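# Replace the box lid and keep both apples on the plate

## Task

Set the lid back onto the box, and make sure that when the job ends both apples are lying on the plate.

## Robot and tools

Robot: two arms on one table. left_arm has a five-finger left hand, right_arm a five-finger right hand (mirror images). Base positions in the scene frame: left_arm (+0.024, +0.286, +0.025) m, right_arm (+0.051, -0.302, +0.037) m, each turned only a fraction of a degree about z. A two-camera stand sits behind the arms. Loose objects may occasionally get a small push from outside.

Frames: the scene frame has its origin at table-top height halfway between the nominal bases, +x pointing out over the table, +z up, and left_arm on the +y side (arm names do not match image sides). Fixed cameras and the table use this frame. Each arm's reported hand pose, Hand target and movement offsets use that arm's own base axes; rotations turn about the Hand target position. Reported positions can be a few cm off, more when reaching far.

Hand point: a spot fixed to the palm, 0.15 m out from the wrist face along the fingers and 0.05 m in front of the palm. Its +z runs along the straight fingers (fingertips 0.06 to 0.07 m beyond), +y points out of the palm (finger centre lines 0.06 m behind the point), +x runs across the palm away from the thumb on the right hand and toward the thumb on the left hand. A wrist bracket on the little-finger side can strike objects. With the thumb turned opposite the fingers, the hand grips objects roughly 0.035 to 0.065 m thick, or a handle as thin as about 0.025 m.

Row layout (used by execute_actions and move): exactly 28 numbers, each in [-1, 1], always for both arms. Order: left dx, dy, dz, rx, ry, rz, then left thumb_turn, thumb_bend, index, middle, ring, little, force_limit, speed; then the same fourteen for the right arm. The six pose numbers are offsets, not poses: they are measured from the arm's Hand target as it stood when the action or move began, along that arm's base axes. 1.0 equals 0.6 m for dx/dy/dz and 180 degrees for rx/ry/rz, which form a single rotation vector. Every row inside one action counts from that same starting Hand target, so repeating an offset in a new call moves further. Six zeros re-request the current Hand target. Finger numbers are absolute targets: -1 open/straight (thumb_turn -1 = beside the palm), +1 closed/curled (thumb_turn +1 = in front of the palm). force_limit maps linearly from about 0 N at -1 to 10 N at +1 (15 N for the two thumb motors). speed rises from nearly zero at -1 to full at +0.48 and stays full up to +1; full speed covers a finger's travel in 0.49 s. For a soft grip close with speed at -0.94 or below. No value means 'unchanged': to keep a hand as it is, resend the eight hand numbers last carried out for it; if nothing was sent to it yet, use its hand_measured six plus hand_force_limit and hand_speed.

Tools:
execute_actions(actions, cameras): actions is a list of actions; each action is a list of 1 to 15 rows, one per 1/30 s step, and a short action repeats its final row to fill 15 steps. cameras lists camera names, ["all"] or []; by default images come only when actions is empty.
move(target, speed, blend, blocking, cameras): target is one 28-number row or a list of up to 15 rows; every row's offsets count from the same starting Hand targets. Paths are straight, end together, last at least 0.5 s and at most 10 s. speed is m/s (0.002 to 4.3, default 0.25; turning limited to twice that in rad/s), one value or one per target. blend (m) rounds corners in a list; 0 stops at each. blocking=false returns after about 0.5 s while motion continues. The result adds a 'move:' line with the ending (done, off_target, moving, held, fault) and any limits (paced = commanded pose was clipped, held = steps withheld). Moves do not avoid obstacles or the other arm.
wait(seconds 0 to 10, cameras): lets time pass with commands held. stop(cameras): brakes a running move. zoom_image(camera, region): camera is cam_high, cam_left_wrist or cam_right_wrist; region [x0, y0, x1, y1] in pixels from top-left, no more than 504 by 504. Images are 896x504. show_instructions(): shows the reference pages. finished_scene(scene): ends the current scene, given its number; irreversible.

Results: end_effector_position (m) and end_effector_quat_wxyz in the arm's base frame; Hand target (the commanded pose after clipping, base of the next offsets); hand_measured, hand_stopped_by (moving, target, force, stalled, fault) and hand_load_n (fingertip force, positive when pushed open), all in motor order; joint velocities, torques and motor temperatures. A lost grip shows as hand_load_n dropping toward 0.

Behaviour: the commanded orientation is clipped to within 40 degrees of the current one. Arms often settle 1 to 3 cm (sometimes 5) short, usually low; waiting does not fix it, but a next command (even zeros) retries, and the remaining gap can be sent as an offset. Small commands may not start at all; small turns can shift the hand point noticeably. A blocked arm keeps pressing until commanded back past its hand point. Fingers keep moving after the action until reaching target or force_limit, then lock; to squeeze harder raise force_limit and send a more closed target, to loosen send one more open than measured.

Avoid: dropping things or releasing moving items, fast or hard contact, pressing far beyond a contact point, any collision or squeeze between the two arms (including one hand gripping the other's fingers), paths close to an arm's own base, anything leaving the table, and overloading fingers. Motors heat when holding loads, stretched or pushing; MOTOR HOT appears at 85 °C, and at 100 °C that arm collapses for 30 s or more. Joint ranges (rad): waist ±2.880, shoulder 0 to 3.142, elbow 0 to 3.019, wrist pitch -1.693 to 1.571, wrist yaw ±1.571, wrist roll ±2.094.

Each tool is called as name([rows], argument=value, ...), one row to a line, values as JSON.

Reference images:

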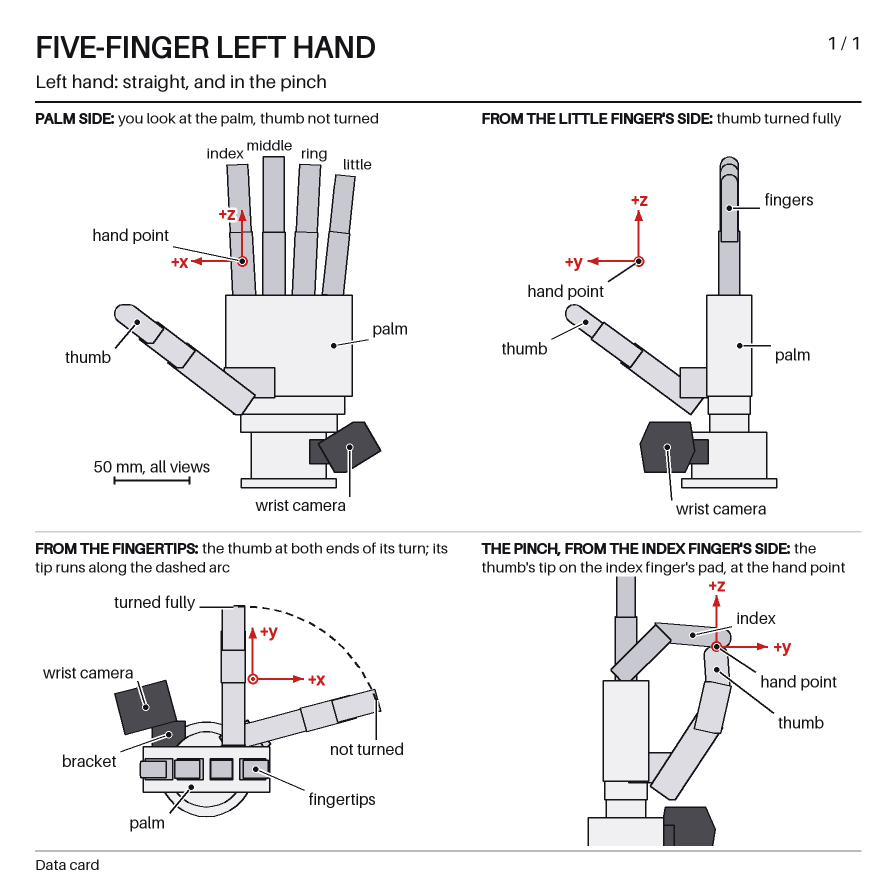

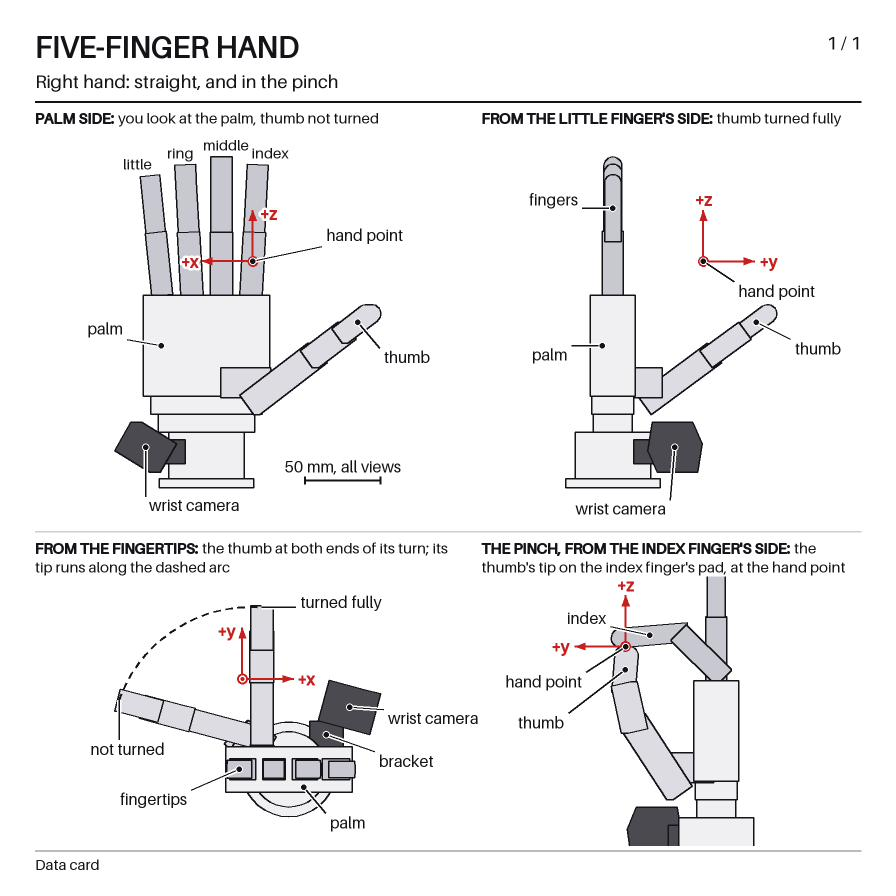

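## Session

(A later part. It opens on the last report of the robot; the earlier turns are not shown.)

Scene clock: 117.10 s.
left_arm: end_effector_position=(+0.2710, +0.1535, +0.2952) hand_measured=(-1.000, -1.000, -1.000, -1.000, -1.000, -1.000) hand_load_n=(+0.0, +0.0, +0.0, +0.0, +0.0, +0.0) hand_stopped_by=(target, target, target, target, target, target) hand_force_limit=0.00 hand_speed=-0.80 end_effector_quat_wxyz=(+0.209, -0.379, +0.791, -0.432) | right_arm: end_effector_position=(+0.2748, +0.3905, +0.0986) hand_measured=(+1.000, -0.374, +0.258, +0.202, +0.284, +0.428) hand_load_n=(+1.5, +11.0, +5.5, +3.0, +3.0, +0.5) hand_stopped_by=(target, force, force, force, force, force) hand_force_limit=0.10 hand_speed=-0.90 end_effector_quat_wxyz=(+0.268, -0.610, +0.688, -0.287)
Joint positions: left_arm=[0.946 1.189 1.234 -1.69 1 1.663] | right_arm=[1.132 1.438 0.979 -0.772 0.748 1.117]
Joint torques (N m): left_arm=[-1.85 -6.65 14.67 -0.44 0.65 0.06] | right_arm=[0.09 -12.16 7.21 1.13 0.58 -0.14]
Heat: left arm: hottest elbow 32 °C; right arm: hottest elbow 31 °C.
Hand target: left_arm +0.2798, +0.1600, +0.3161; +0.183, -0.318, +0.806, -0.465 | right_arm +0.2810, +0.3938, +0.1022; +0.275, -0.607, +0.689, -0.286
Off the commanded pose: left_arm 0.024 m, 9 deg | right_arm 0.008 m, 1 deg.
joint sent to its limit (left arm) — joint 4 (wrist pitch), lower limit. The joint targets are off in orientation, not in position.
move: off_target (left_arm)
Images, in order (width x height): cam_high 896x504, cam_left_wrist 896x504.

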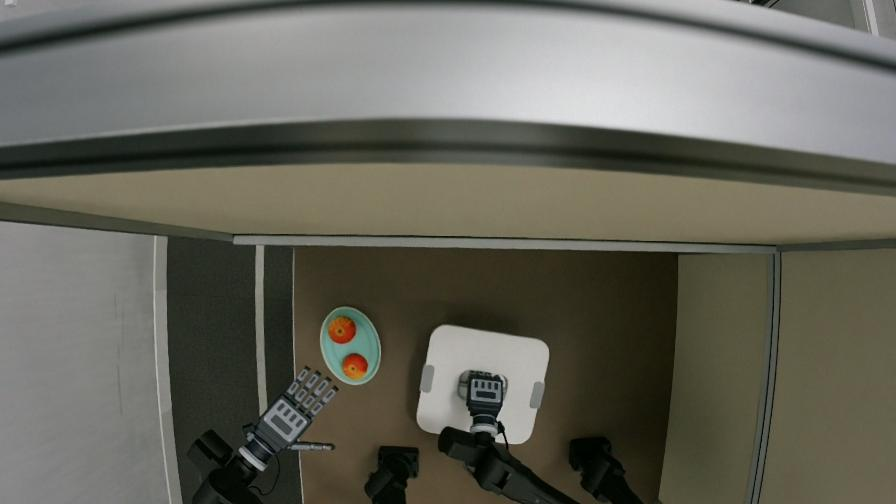

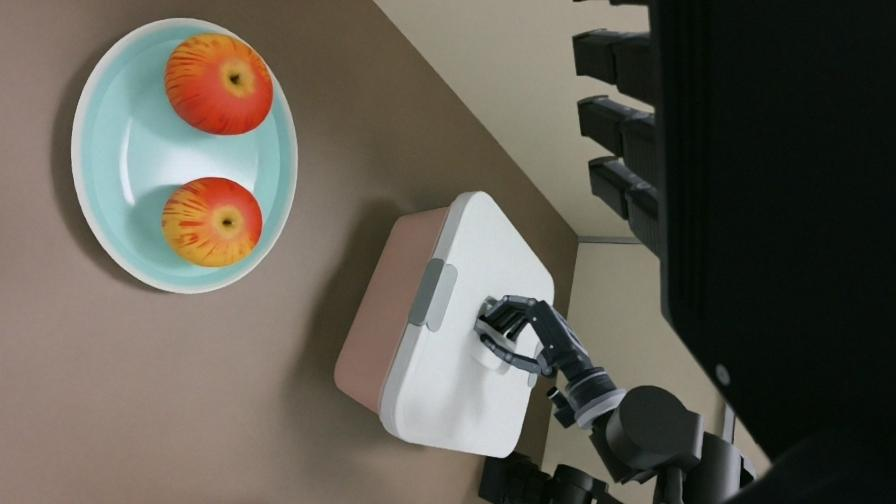

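move(target=[0,0,0,0,0,0,-1,-1,-1,-1,-1,-1,0,-0.8,0.0,0,-0.01,0,0,0.0,1,-0.1,0.6,0.6,0.6,0.6,0.1,-0.9], speed=0.03, cameras=["cam_left_wrist"])

zoom_image(camera="cam_left_wrist", region=[320, 160, 660, 500])

zoom_image(camera="cam_left_wrist", region=[350, 350, 450, 450])

Scene clock: 118.40 s.
left_arm: end_effector_position=(+0.2710, +0.1535, +0.2952) hand_measured=(-1.000, -1.000, -1.000, -1.000, -1.000, -1.000) hand_load_n=(-0.5, +0.0, +0.0, +0.0, +0.0, +0.0) hand_stopped_by=(target, target, target, target, target, target) hand_force_limit=0.00 hand_speed=-0.80 end_effector_quat_wxyz=(+0.209, -0.379, +0.791, -0.432) | right_arm: end_effector_position=(+0.2766, +0.3943, +0.1001) hand_measured=(+1.000, -0.374, +0.258, +0.202, +0.284, +0.428) hand_load_n=(+1.5, +10.5, +5.5, +3.0, +3.0, +0.5) hand_stopped_by=(target, force, force, force, force, force) hand_force_limit=0.10 hand_speed=-0.90 end_effector_quat_wxyz=(+0.275, -0.607, +0.689, -0.284)
Joint positions: left_arm=[0.946 1.189 1.234 -1.69 1 1.663] | right_arm=[1.132 1.438 0.979 -0.754 0.748 1.117]
Joint torques (N m): left_arm=[-1.79 -6.65 14.67 -0.44 0.65 0.06] | right_arm=[0.09 -11.28 6.49 1.25 0.6 -0.12]
Heat: left arm: hottest elbow 32 °C; right arm: hottest elbow 31 °C.
Hand target: left_arm +0.2798, +0.1600, +0.3161; +0.183, -0.318, +0.806, -0.465 | right_arm +0.2811, +0.3939, +0.0962; +0.275, -0.607, +0.689, -0.286
Off the commanded pose: left_arm 0.024 m, 9 deg | right_arm 0.006 m, 0 deg.
joint sent to its limit (left arm) — joint 4 (wrist pitch), lower limit. The joint targets are off in orientation, not in position.
move: off_target (left_arm)
Images, in order (width x height): cam_left_wrist 896x504.

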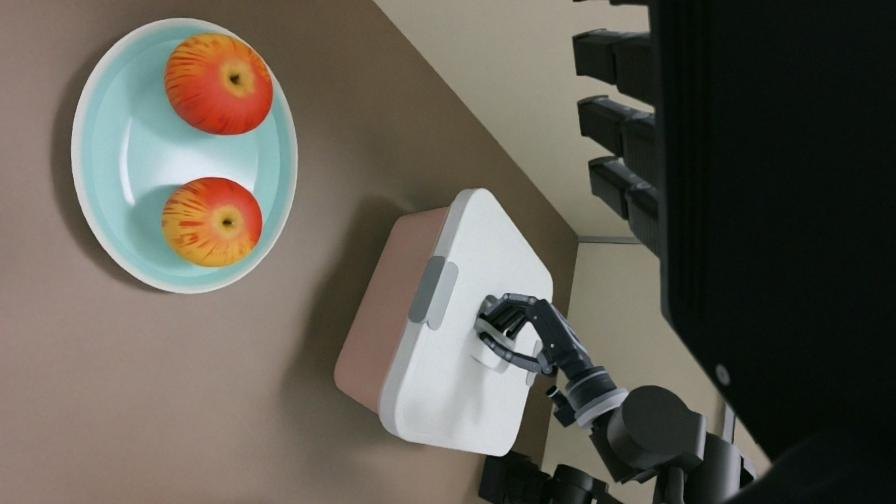

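Scaled by 1.482.

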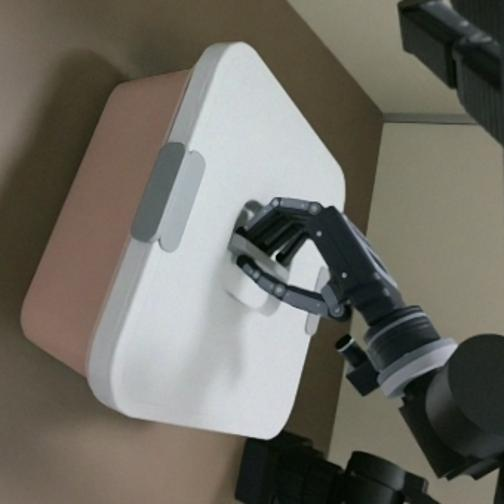

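Scaled by 5.040.

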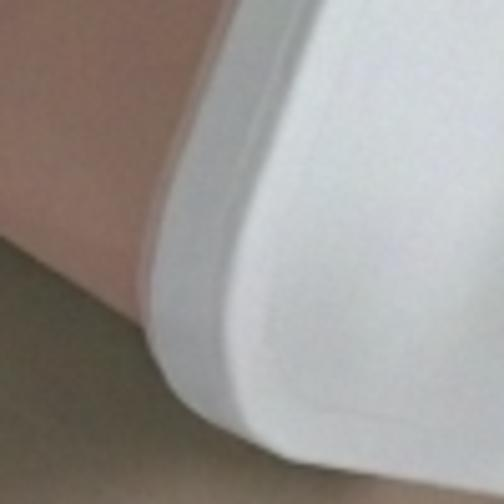

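execute_actions([
  [[0,0,0,0,0,0,-1,-1,-1,-1,-1,-1,0,-0.8,0,0,0,0,0,0,1,-0.55,0.16,0.1,0.15,0.2,-0.4,-0.85]],
  [[0,0,0,0,0,0,-1,-1,-1,-1,-1,-1,0,-0.8,0,0,0,0,0,0,1,-0.55,0.16,0.1,0.15,0.2,-0.4,-0.85]],
], cameras=["all"])

zoom_image(camera="cam_left_wrist", region=[320, 160, 660, 500])

Scene clock: 119.97 s.
left_arm: end_effector_position=(+0.2710, +0.1535, +0.2952) hand_measured=(-1.000, -1.000, -1.000, -1.000, -1.000, -1.000) hand_load_n=(+0.0, +0.0, +0.0, +0.0, +0.0, +0.0) hand_stopped_by=(target, target, target, target, target, target) hand_force_limit=0.00 hand_speed=-0.80 end_effector_quat_wxyz=(+0.209, -0.379, +0.791, -0.432) | right_arm: end_effector_position=(+0.2768, +0.3949, +0.1003) hand_measured=(+1.000, -0.550, +0.160, +0.100, +0.150, +0.200) hand_load_n=(+0.0, +0.0, +0.0, +0.0, +0.0, -0.5) hand_stopped_by=(target, target, target, target, target, target) hand_force_limit=-0.40 hand_speed=-0.85 end_effector_quat_wxyz=(+0.276, -0.607, +0.689, -0.283)
Joint positions: left_arm=[0.946 1.189 1.234 -1.69 1 1.663] | right_arm=[1.132 1.438 0.979 -0.752 0.747 1.115]
Joint torques (N m): left_arm=[-1.85 -6.71 14.67 -0.46 0.65 0.06] | right_arm=[0.03 -11.75 6.56 1.1 0.6 -0.09]
Heat: left arm: hottest elbow 32 °C; right arm: hottest elbow 31 °C.
Hand target: left_arm +0.2798, +0.1600, +0.3161; +0.183, -0.318, +0.806, -0.465 | right_arm +0.2810, +0.3938, +0.0962; +0.275, -0.607, +0.689, -0.286
Off the commanded pose: left_arm 0.024 m, 9 deg | right_arm 0.006 m, 0 deg.
joint sent to its limit (left arm) — joint 4 (wrist pitch), lower limit. The joint targets are off in orientation, not in position.

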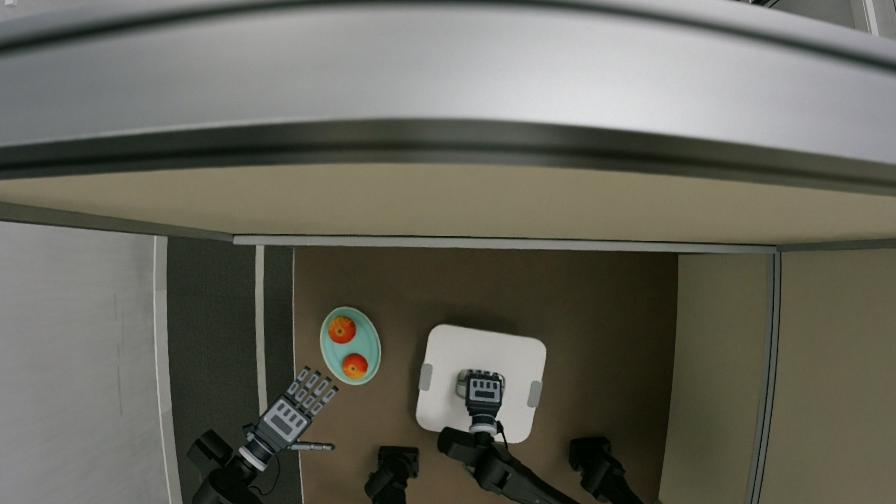

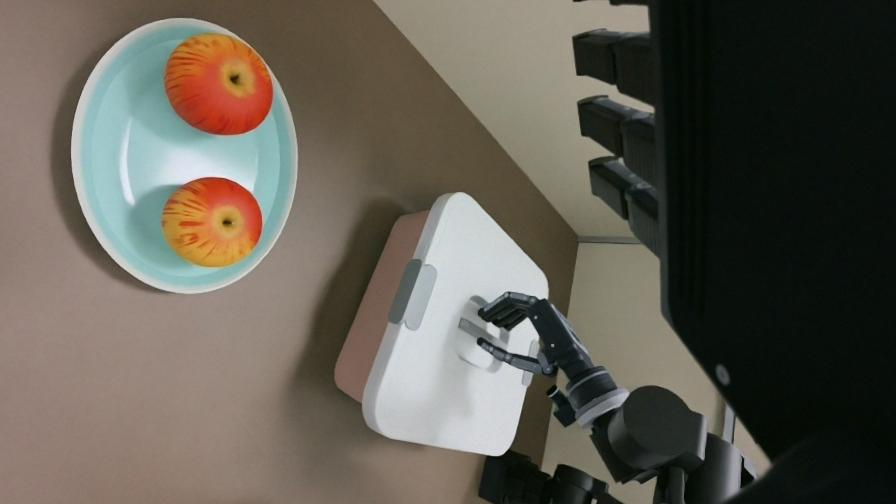

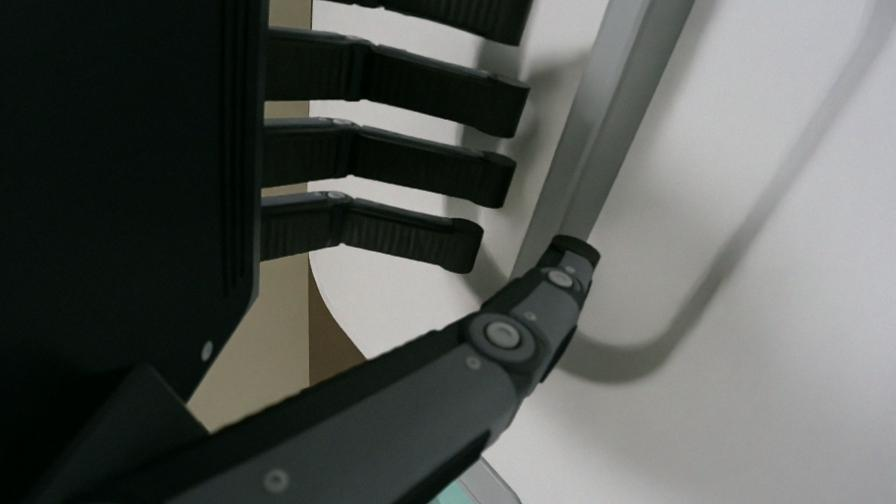

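Scaled by 1.482.

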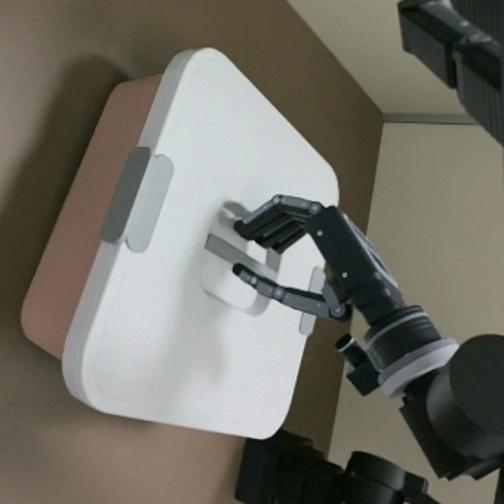

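move([
  [0,0,0,0,0,0,-1,-1,-1,-1,-1,-1,0,-0.8,0.0,0,0.02,0,0,0.0,1,-0.55,0.16,0.1,0.15,0.2,-0.4,-0.85],
  [0,0,0,0,0,0,-1,-1,-1,-1,-1,-1,0,-0.8,0.0,0,0.25,0,0,0.0,1,-0.6,0,0,0,0,-0.4,-0.5],
], speed=[0.04,0.1], cameras=["all"])

zoom_image(camera="cam_left_wrist", region=[320, 160, 660, 500])

zoom_image(camera="cam_high", region=[400, 310, 570, 480])

Scene clock: 123.60 s.
left_arm: end_effector_position=(+0.2710, +0.1535, +0.2952) hand_measured=(-1.000, -1.000, -1.000, -1.000, -1.000, -1.000) hand_load_n=(+0.0, +0.0, +0.0, +0.0, +0.0, +0.0) hand_stopped_by=(target, target, target, target, target, target) hand_force_limit=0.00 hand_speed=-0.80 end_effector_quat_wxyz=(+0.209, -0.379, +0.791, -0.432) | right_arm: end_effector_position=(+0.2720, +0.3846, +0.2162) hand_measured=(+1.000, -0.600, +0.000, +0.000, +0.000, +0.000) hand_load_n=(+0.0, +0.0, +0.0, +0.0, +0.0, +0.0) hand_stopped_by=(target, target, target, target, target, target) hand_force_limit=-0.40 hand_speed=-0.50 end_effector_quat_wxyz=(+0.254, -0.618, +0.684, -0.293)
Joint positions: left_arm=[0.946 1.189 1.234 -1.69 1 1.663] | right_arm=[1.132 1.348 1.22 -1.135 0.747 1.112]
Joint torques (N m): left_arm=[-1.79 -6.65 14.68 -0.46 0.65 0.06] | right_arm=[-0.09 -12.98 11.17 -0.02 0.61 -0.08]
Heat: left arm: hottest elbow 32 °C; right arm: hottest elbow 31 °C.
Hand target: left_arm +0.2798, +0.1600, +0.3161; +0.183, -0.318, +0.806, -0.465 | right_arm +0.2809, +0.3939, +0.2462; +0.275, -0.607, +0.689, -0.286
Off the commanded pose: left_arm 0.024 m, 9 deg | right_arm 0.033 m, 3 deg.
joint sent to its limit (left arm) — joint 4 (wrist pitch), lower limit. The joint targets are off in orientation, not in position.
move: off_target (left_arm, right_arm); target 2's new numbers were sent with right_arm's hand 0.033 m and 3 deg from that target

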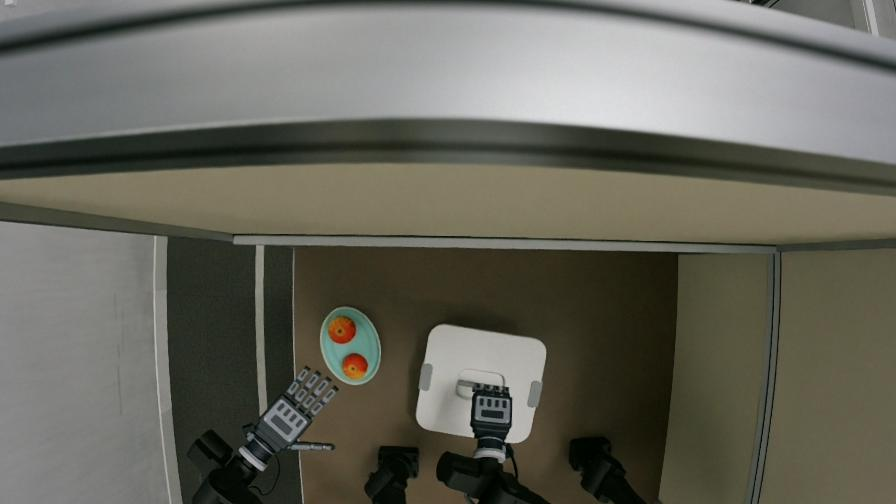

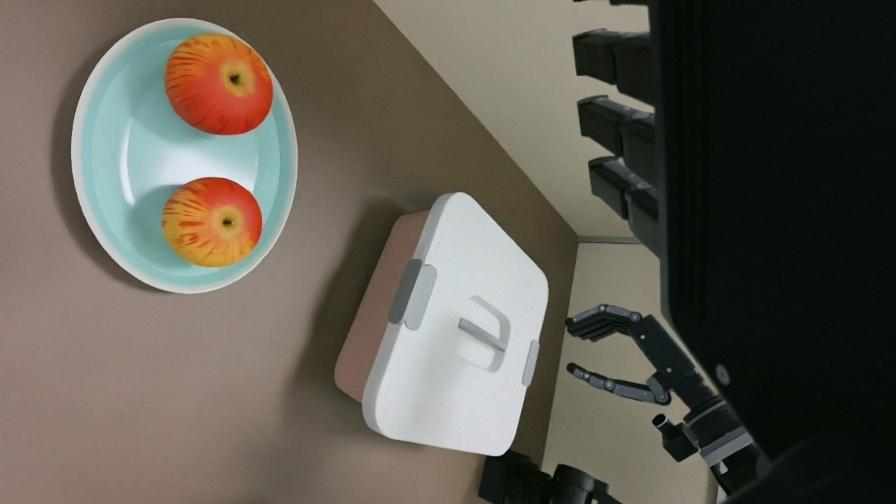

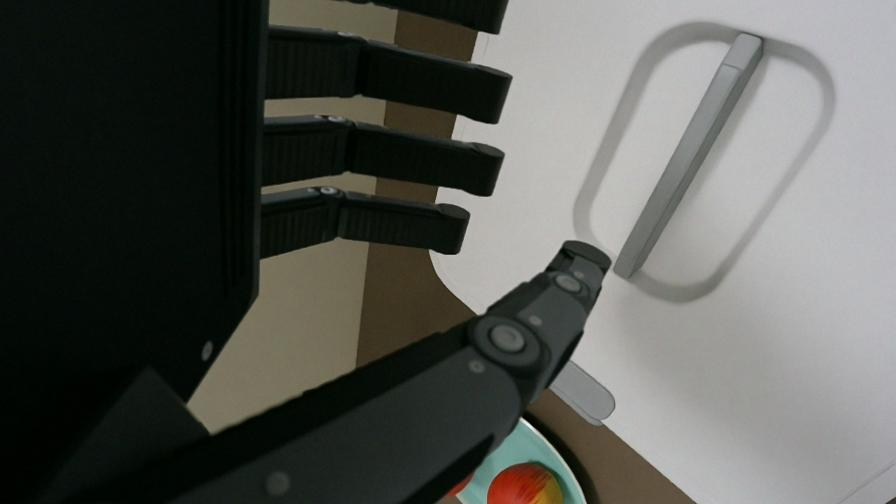

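Scaled by 1.482.

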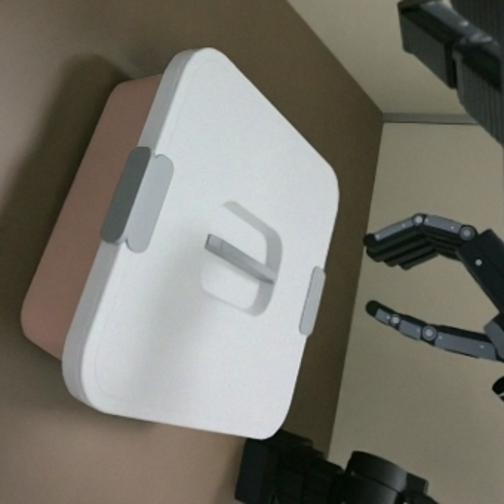

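Scaled by 2.965.

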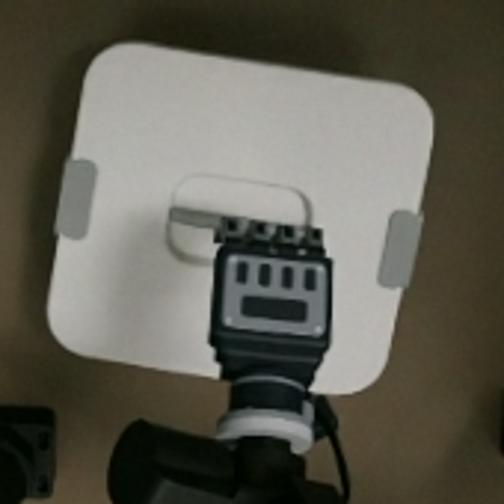

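move(target=[0,0,0,0,0,0,-1,-1,-1,-1,-1,-1,0,-0.8,-0.05,-0.55,0.03,0,0,0.0,1,-0.6,0,0,0,0,-0.4,-0.5], speed=0.2, cameras=["all"])

zoom_image(camera="cam_high", region=[400, 310, 570, 480])

Scene clock: 126.80 s.
left_arm: end_effector_position=(+0.2710, +0.1535, +0.2952) hand_measured=(-1.000, -1.000, -1.000, -1.000, -1.000, -1.000) hand_load_n=(+0.0, +0.0, +0.0, +0.0, +0.0, +0.0) hand_stopped_by=(target, target, target, target, target, target) hand_force_limit=0.00 hand_speed=-0.80 end_effector_quat_wxyz=(+0.209, -0.379, +0.791, -0.432) | right_arm: end_effector_position=(+0.2491, +0.0658, +0.2680) hand_measured=(+1.000, -0.600, +0.000, +0.000, +0.000, +0.000) hand_load_n=(+0.0, +0.0, +0.0, +0.0, +0.0, +0.0) hand_stopped_by=(target, target, target, target, target, target) hand_force_limit=-0.40 hand_speed=-0.50 end_effector_quat_wxyz=(+0.273, -0.607, +0.690, -0.283)
Joint positions: left_arm=[0.946 1.189 1.234 -1.69 1 1.663] | right_arm=[0.271 0.551 0.845 -1.088 0.251 0.295]
Joint torques (N m): left_arm=[-1.85 -6.71 14.67 -0.46 0.65 0.06] | right_arm=[-0.03 0.73 6.6 1.83 0.07 -0.11]
Heat: left arm: hottest elbow 33 °C; right arm: hottest elbow 31 °C.
Hand target: left_arm +0.2798, +0.1600, +0.3161; +0.183, -0.318, +0.806, -0.465 | right_arm +0.2509, +0.0639, +0.2642; +0.275, -0.607, +0.689, -0.286
Off the commanded pose: left_arm 0.024 m, 9 deg | right_arm 0.005 m, 0 deg.
joint sent to its limit (left arm) — joint 4 (wrist pitch), lower limit. The joint targets are off in orientation, not in position.
move: off_target (left_arm)

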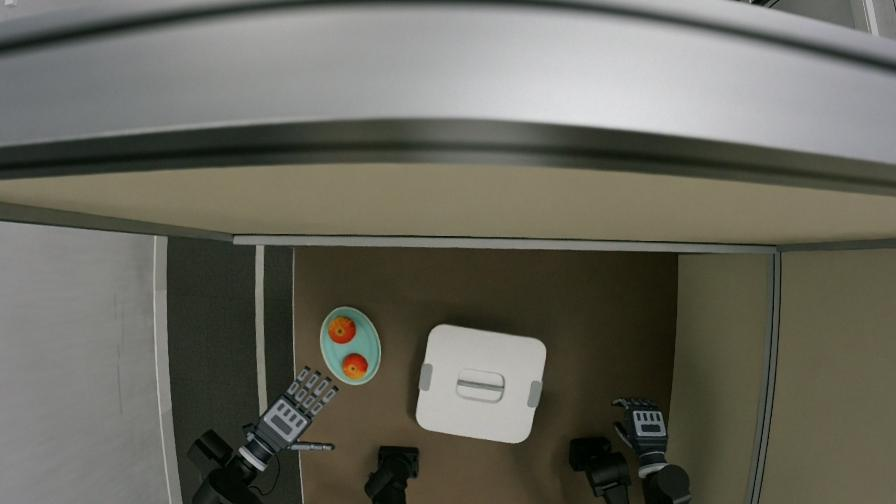

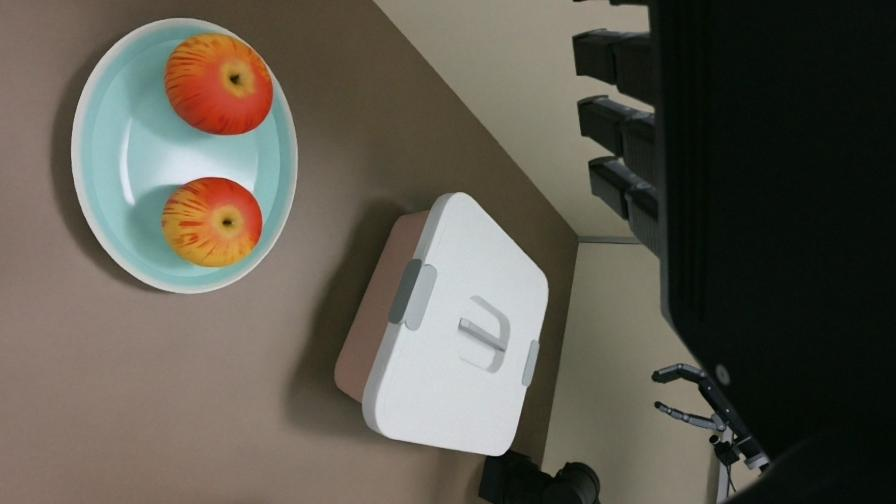

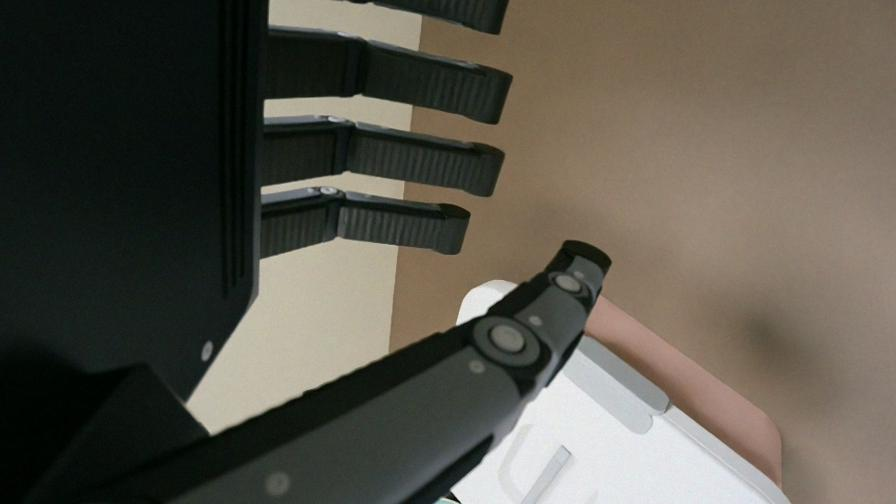

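Scaled by 2.965.

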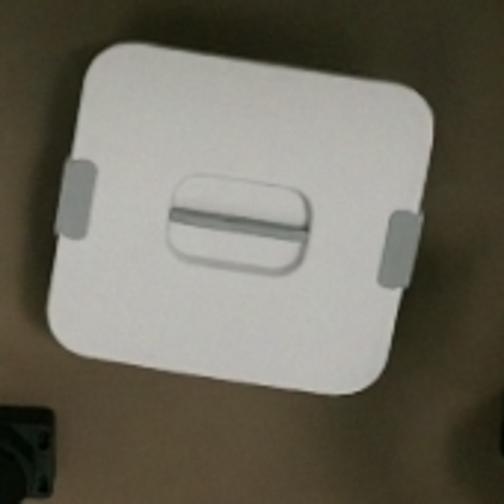

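move(target=[0,0,0,0,0,0,-1,-1,-1,-1,-1,-1,0,-0.8,0,-0.05,-0.02,0,0,0.12,-1,-1,-1,-1,-1,-1,-0.4,-0.2], speed=0.2, cameras=["cam_right_wrist"])

Scene clock: 129.00 s.
left_arm: end_effector_position=(+0.2710, +0.1535, +0.2952) hand_measured=(-1.000, -1.000, -1.000, -1.000, -1.000, -1.000) hand_load_n=(+0.0, +0.0, +0.0, +0.0, +0.0, +0.0) hand_stopped_by=(target, target, target, target, target, target) hand_force_limit=0.00 hand_speed=-0.80 end_effector_quat_wxyz=(+0.209, -0.379, +0.791, -0.432) | right_arm: end_effector_position=(+0.2499, +0.0362, +0.2580) hand_measured=(-1.000, -1.000, -1.000, -1.000, -1.000, -1.000) hand_load_n=(+0.0, +0.0, +0.0, +0.0, +0.0, +0.0) hand_stopped_by=(target, target, target, target, target, target) hand_force_limit=-0.40 hand_speed=-0.20 end_effector_quat_wxyz=(-0.328, +0.723, -0.561, +0.233)
Joint positions: left_arm=[0.946 1.189 1.234 -1.69 1 1.663] | right_arm=[-0.155 0.572 0.817 -1.039 -0.325 -0.272]
Joint torques (N m): left_arm=[-1.85 -6.65 14.67 -0.44 0.65 0.06] | right_arm=[0.26 1.61 7.21 1.24 -0.27 -0.08]
Heat: left arm: hottest elbow 33 °C; right arm: hottest elbow 31 °C.
Hand target: left_arm +0.2798, +0.1600, +0.3161; +0.183, -0.318, +0.806, -0.465 | right_arm +0.2510, +0.0338, +0.2522; -0.324, +0.725, -0.563, +0.229
Off the commanded pose: left_arm 0.024 m, 9 deg | right_arm 0.006 m, 1 deg.
joint sent to its limit (left arm) — joint 4 (wrist pitch), lower limit. The joint targets are off in orientation, not in position.
move: off_target (left_arm)
Images, in order (width x height): cam_right_wrist 896x504.

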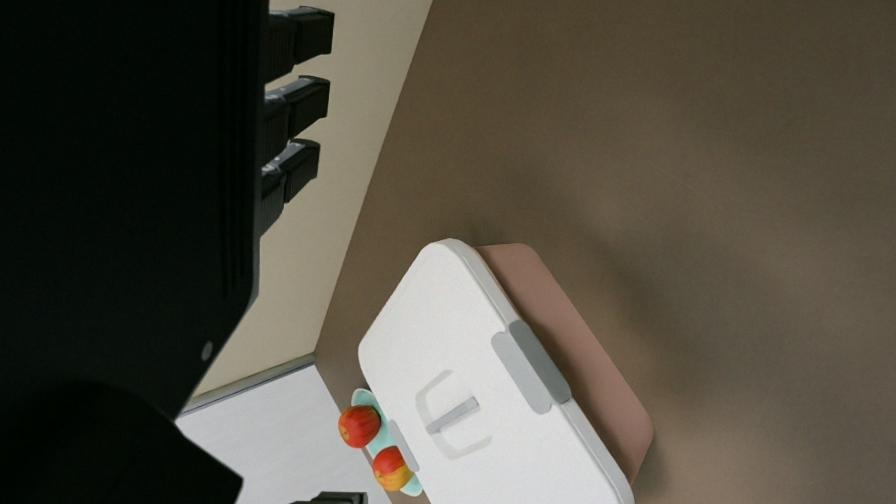

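zoom_image(camera="cam_right_wrist", region=[350, 220, 670, 504])

zoom_image(camera="cam_left_wrist", region=[320, 180, 580, 470])

Scaled by 1.575.

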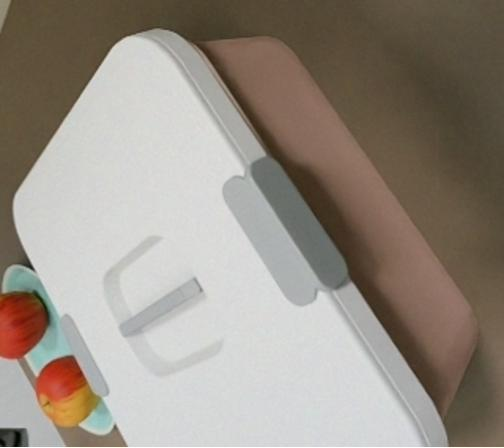

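This scene's latest camera images include none from cam_left_wrist. They are from: cam_right_wrist. cam_left_wrist's image comes with the result of a call that names it in "cameras".

execute_actions(actions=[])

zoom_image(camera="cam_left_wrist", region=[320, 180, 580, 470])

Scene clock: 130.13 s.
left_arm: end_effector_position=(+0.2710, +0.1535, +0.2952) hand_measured=(-1.000, -1.000, -1.000, -1.000, -1.000, -1.000) hand_load_n=(+0.0, +0.0, +0.0, +0.0, +0.0, +0.0) hand_stopped_by=(target, target, target, target, target, target) hand_force_limit=0.00 hand_speed=-0.80 end_effector_quat_wxyz=(+0.209, -0.379, +0.791, -0.432) | right_arm: end_effector_position=(+0.2499, +0.0362, +0.2580) hand_measured=(-1.000, -1.000, -1.000, -1.000, -1.000, -1.000) hand_load_n=(+0.0, +0.0, +0.0, +0.0, +0.0, -0.5) hand_stopped_by=(target, target, target, target, target, target) hand_force_limit=-0.40 hand_speed=-0.20 end_effector_quat_wxyz=(-0.328, +0.723, -0.561, +0.233)
Joint positions: left_arm=[0.946 1.189 1.234 -1.69 1 1.663] | right_arm=[-0.155 0.572 0.817 -1.039 -0.325 -0.272]
Joint velocities: within noise
Joint torques (N m): left_arm=[-1.79 -6.65 14.65 -0.46 0.65 0.06] | right_arm=[-0.09 1.26 7.19 1.14 -0.25 -0.09]
Motor temperatures (°C): left_arm=[22 21 33 22 21 23] | right_arm=[24 23 31 22 20 22]
Heat: left arm: hottest elbow 33 °C; right arm: hottest elbow 31 °C.
Hand target: left_arm +0.2798, +0.1600, +0.3161; +0.183, -0.318, +0.806, -0.465 | right_arm +0.2510, +0.0338, +0.2522; -0.324, +0.725, -0.563, +0.229
Off the commanded pose: left_arm 0.024 m, 9 deg | right_arm 0.006 m, 1 deg.

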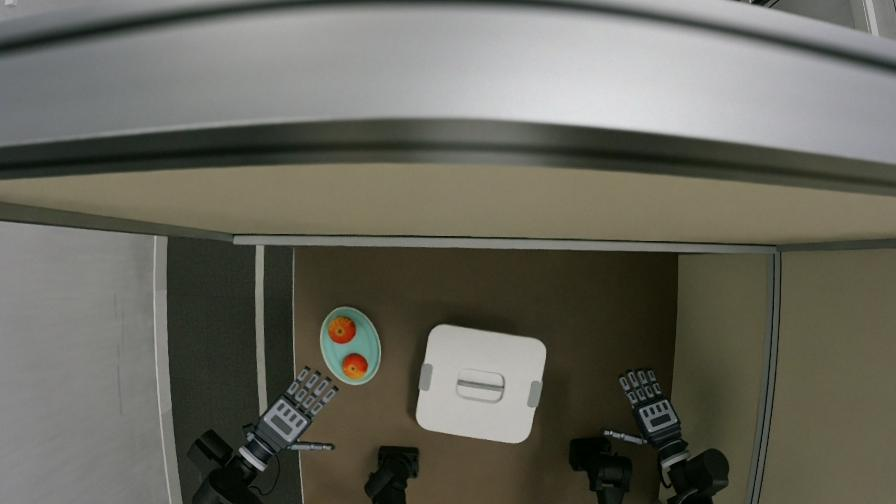

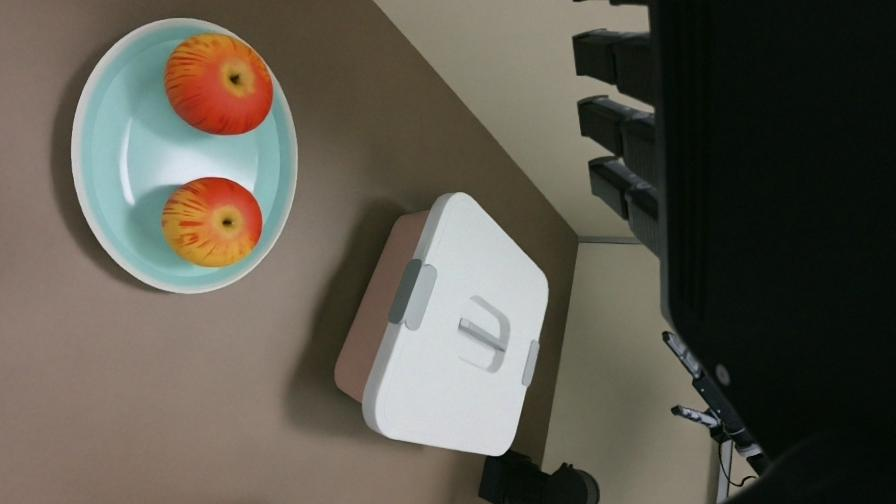

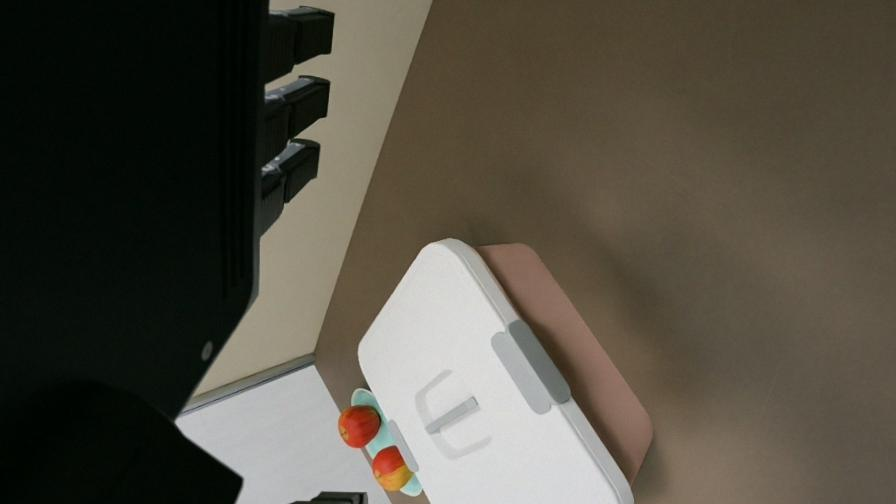

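Scaled by 1.738.

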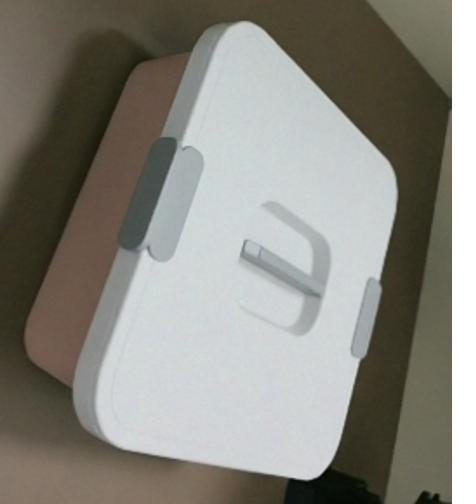

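move([
  [0,0,0,0,0,0,-1,-1,-1,-1,-1,-1,0,-0.8,0.0,0.3,0.0,0,0,-0.12,1,-0.6,0,0,0,0,-0.4,-0.2],
  [0,0,0,0,0,0,-1,-1,-1,-1,-1,-1,0,-0.8,0.05,0.6,-0.1,0,0,-0.12,1,-0.6,0,0,0,0,-0.4,-0.2],
], speed=[0.2,0.15], blend=[0.05,0], cameras=["all"])

zoom_image(camera="cam_left_wrist", region=[320, 180, 660, 470])

Scene clock: 133.97 s.
left_arm: end_effector_position=(+0.2710, +0.1535, +0.2952) hand_measured=(-1.000, -1.000, -1.000, -1.000, -1.000, -1.000) hand_load_n=(-0.5, +0.0, +0.0, +0.0, +0.0, +0.0) hand_stopped_by=(target, target, target, target, target, target) hand_force_limit=0.00 hand_speed=-0.80 end_effector_quat_wxyz=(+0.209, -0.379, +0.791, -0.432) | right_arm: end_effector_position=(+0.2720, +0.3707, +0.1729) hand_measured=(+1.000, -0.600, +0.000, +0.000, +0.000, +0.000) hand_load_n=(+0.0, +0.0, +0.0, +0.0, +0.0, +0.0) hand_stopped_by=(target, target, target, target, target, target) hand_force_limit=-0.40 hand_speed=-0.20 end_effector_quat_wxyz=(+0.251, -0.618, +0.684, -0.296)
Joint positions: left_arm=[0.946 1.189 1.234 -1.69 1 1.663] | right_arm=[1.118 1.34 1.097 -1.017 0.746 1.096]
Joint torques (N m): left_arm=[-1.79 -6.71 14.67 -0.46 0.65 0.06] | right_arm=[1.14 -10.11 11.02 0.94 0.66 0.06]
Heat: left arm: hottest elbow 33 °C; right arm: hottest elbow 31 °C.
Hand target: left_arm +0.2798, +0.1600, +0.3161; +0.183, -0.318, +0.806, -0.465 | right_arm +0.2809, +0.3938, +0.1922; +0.275, -0.607, +0.689, -0.286
Off the commanded pose: left_arm 0.024 m, 9 deg | right_arm 0.031 m, 3 deg.
joint sent to its limit (left arm) — joint 4 (wrist pitch), lower limit. The joint targets are off in orientation, not in position.
move: off_target (left_arm, right_arm)

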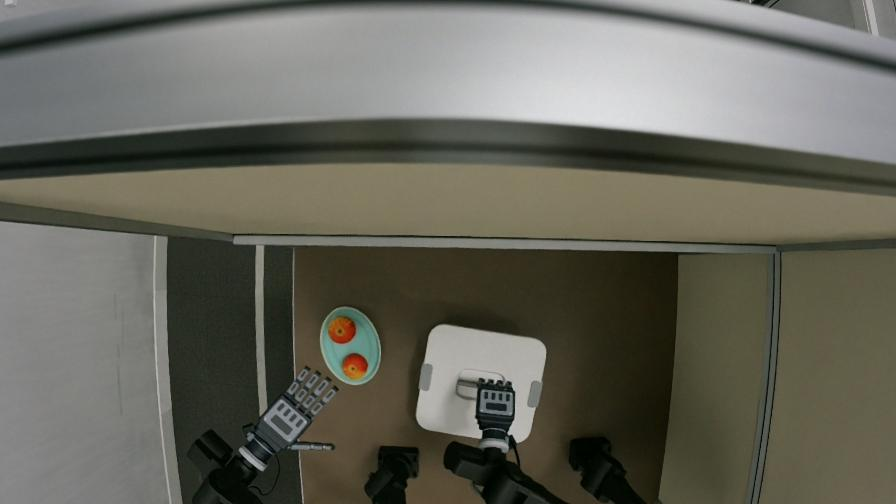

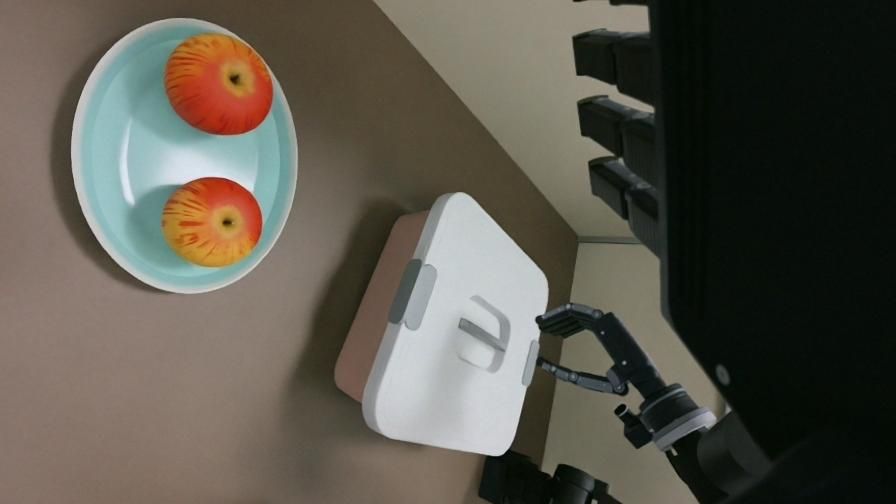

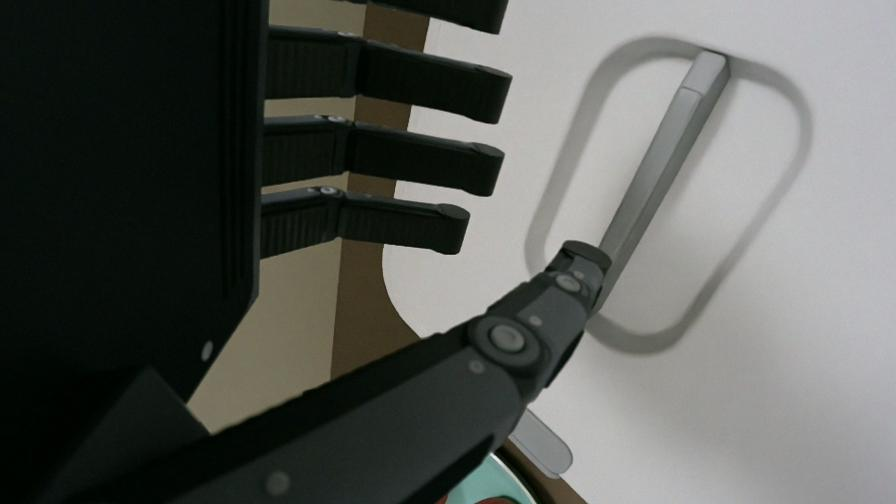

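Scaled by 1.482.

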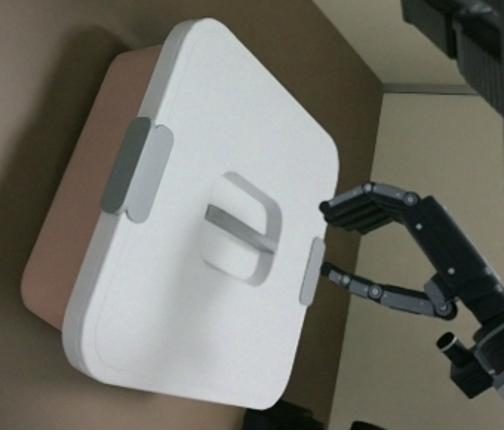

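move(target=[0,0,0,0,0,0,-1,-1,-1,-1,-1,-1,0,-0.8,0.01,0.02,-0.075,0,0,0,1,-0.6,0,0,0,0,-0.4,-0.2], speed=0.08, cameras=["cam_left_wrist","cam_right_wrist"])

zoom_image(camera="cam_left_wrist", region=[400, 240, 600, 440])

Scene clock: 135.43 s.
left_arm: end_effector_position=(+0.2710, +0.1535, +0.2952) hand_measured=(-1.000, -1.000, -1.000, -1.000, -1.000, -1.000) hand_load_n=(-0.5, +0.0, -0.5, +0.0, +0.0, +0.0) hand_stopped_by=(target, target, target, target, target, target) hand_force_limit=0.00 hand_speed=-0.80 end_effector_quat_wxyz=(+0.209, -0.379, +0.791, -0.432) | right_arm: end_effector_position=(+0.2862, +0.3998, +0.1530) hand_measured=(+1.000, -0.600, +0.000, +0.000, +0.000, +0.000) hand_load_n=(+0.0, +0.0, +0.0, +0.5, +0.0, +0.0) hand_stopped_by=(target, target, target, target, target, target) hand_force_limit=-0.40 hand_speed=-0.20 end_effector_quat_wxyz=(+0.274, -0.608, +0.688, -0.287)
Joint positions: left_arm=[0.946 1.189 1.234 -1.69 1 1.663] | right_arm=[1.118 1.408 1.097 -0.896 0.746 1.098]
Joint torques (N m): left_arm=[-1.85 -6.65 14.67 -0.43 0.65 0.06] | right_arm=[0.79 -10.75 7.3 1.06 0.66 0.04]
Heat: left arm: hottest elbow 33 °C; right arm: hottest elbow 31 °C.
Hand target: left_arm +0.2798, +0.1600, +0.3161; +0.183, -0.318, +0.806, -0.465 | right_arm +0.2869, +0.4058, +0.1473; +0.275, -0.607, +0.689, -0.286
Off the commanded pose: left_arm 0.024 m, 9 deg | right_arm 0.008 m, 0 deg.
joint sent to its limit (left arm) — joint 4 (wrist pitch), lower limit. The joint targets are off in orientation, not in position.
move: off_target (left_arm)
Images, in order (width x height): cam_left_wrist 896x504, cam_right_wrist 896x504.

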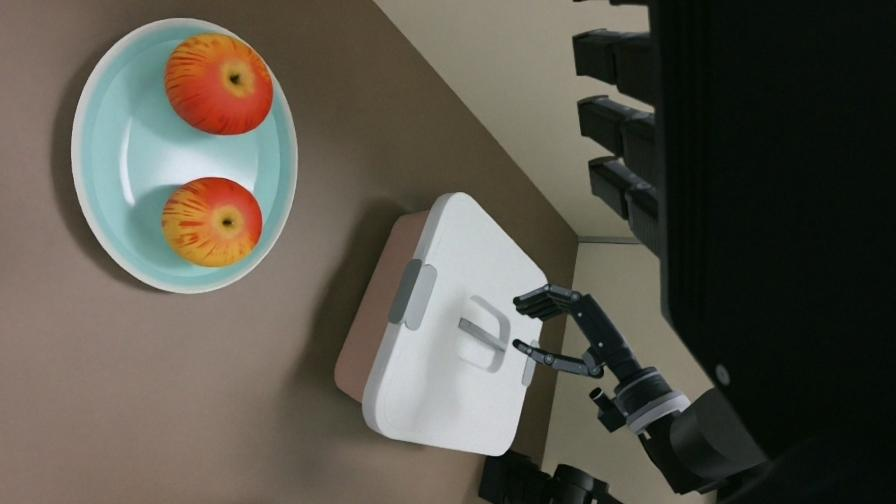

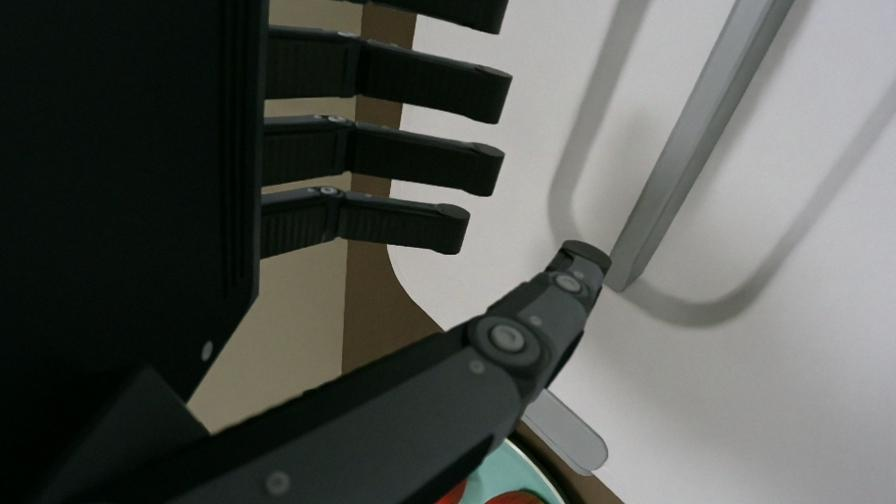

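Scaled by 2.520.

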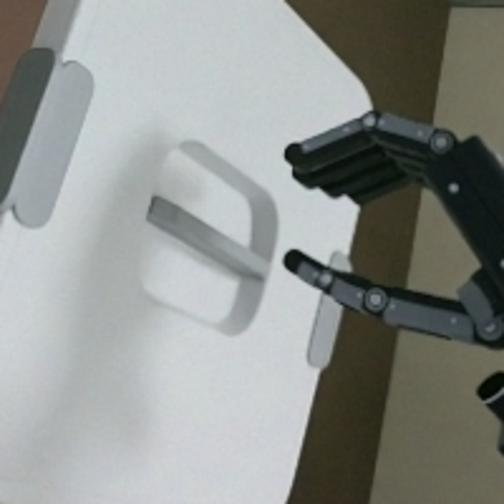

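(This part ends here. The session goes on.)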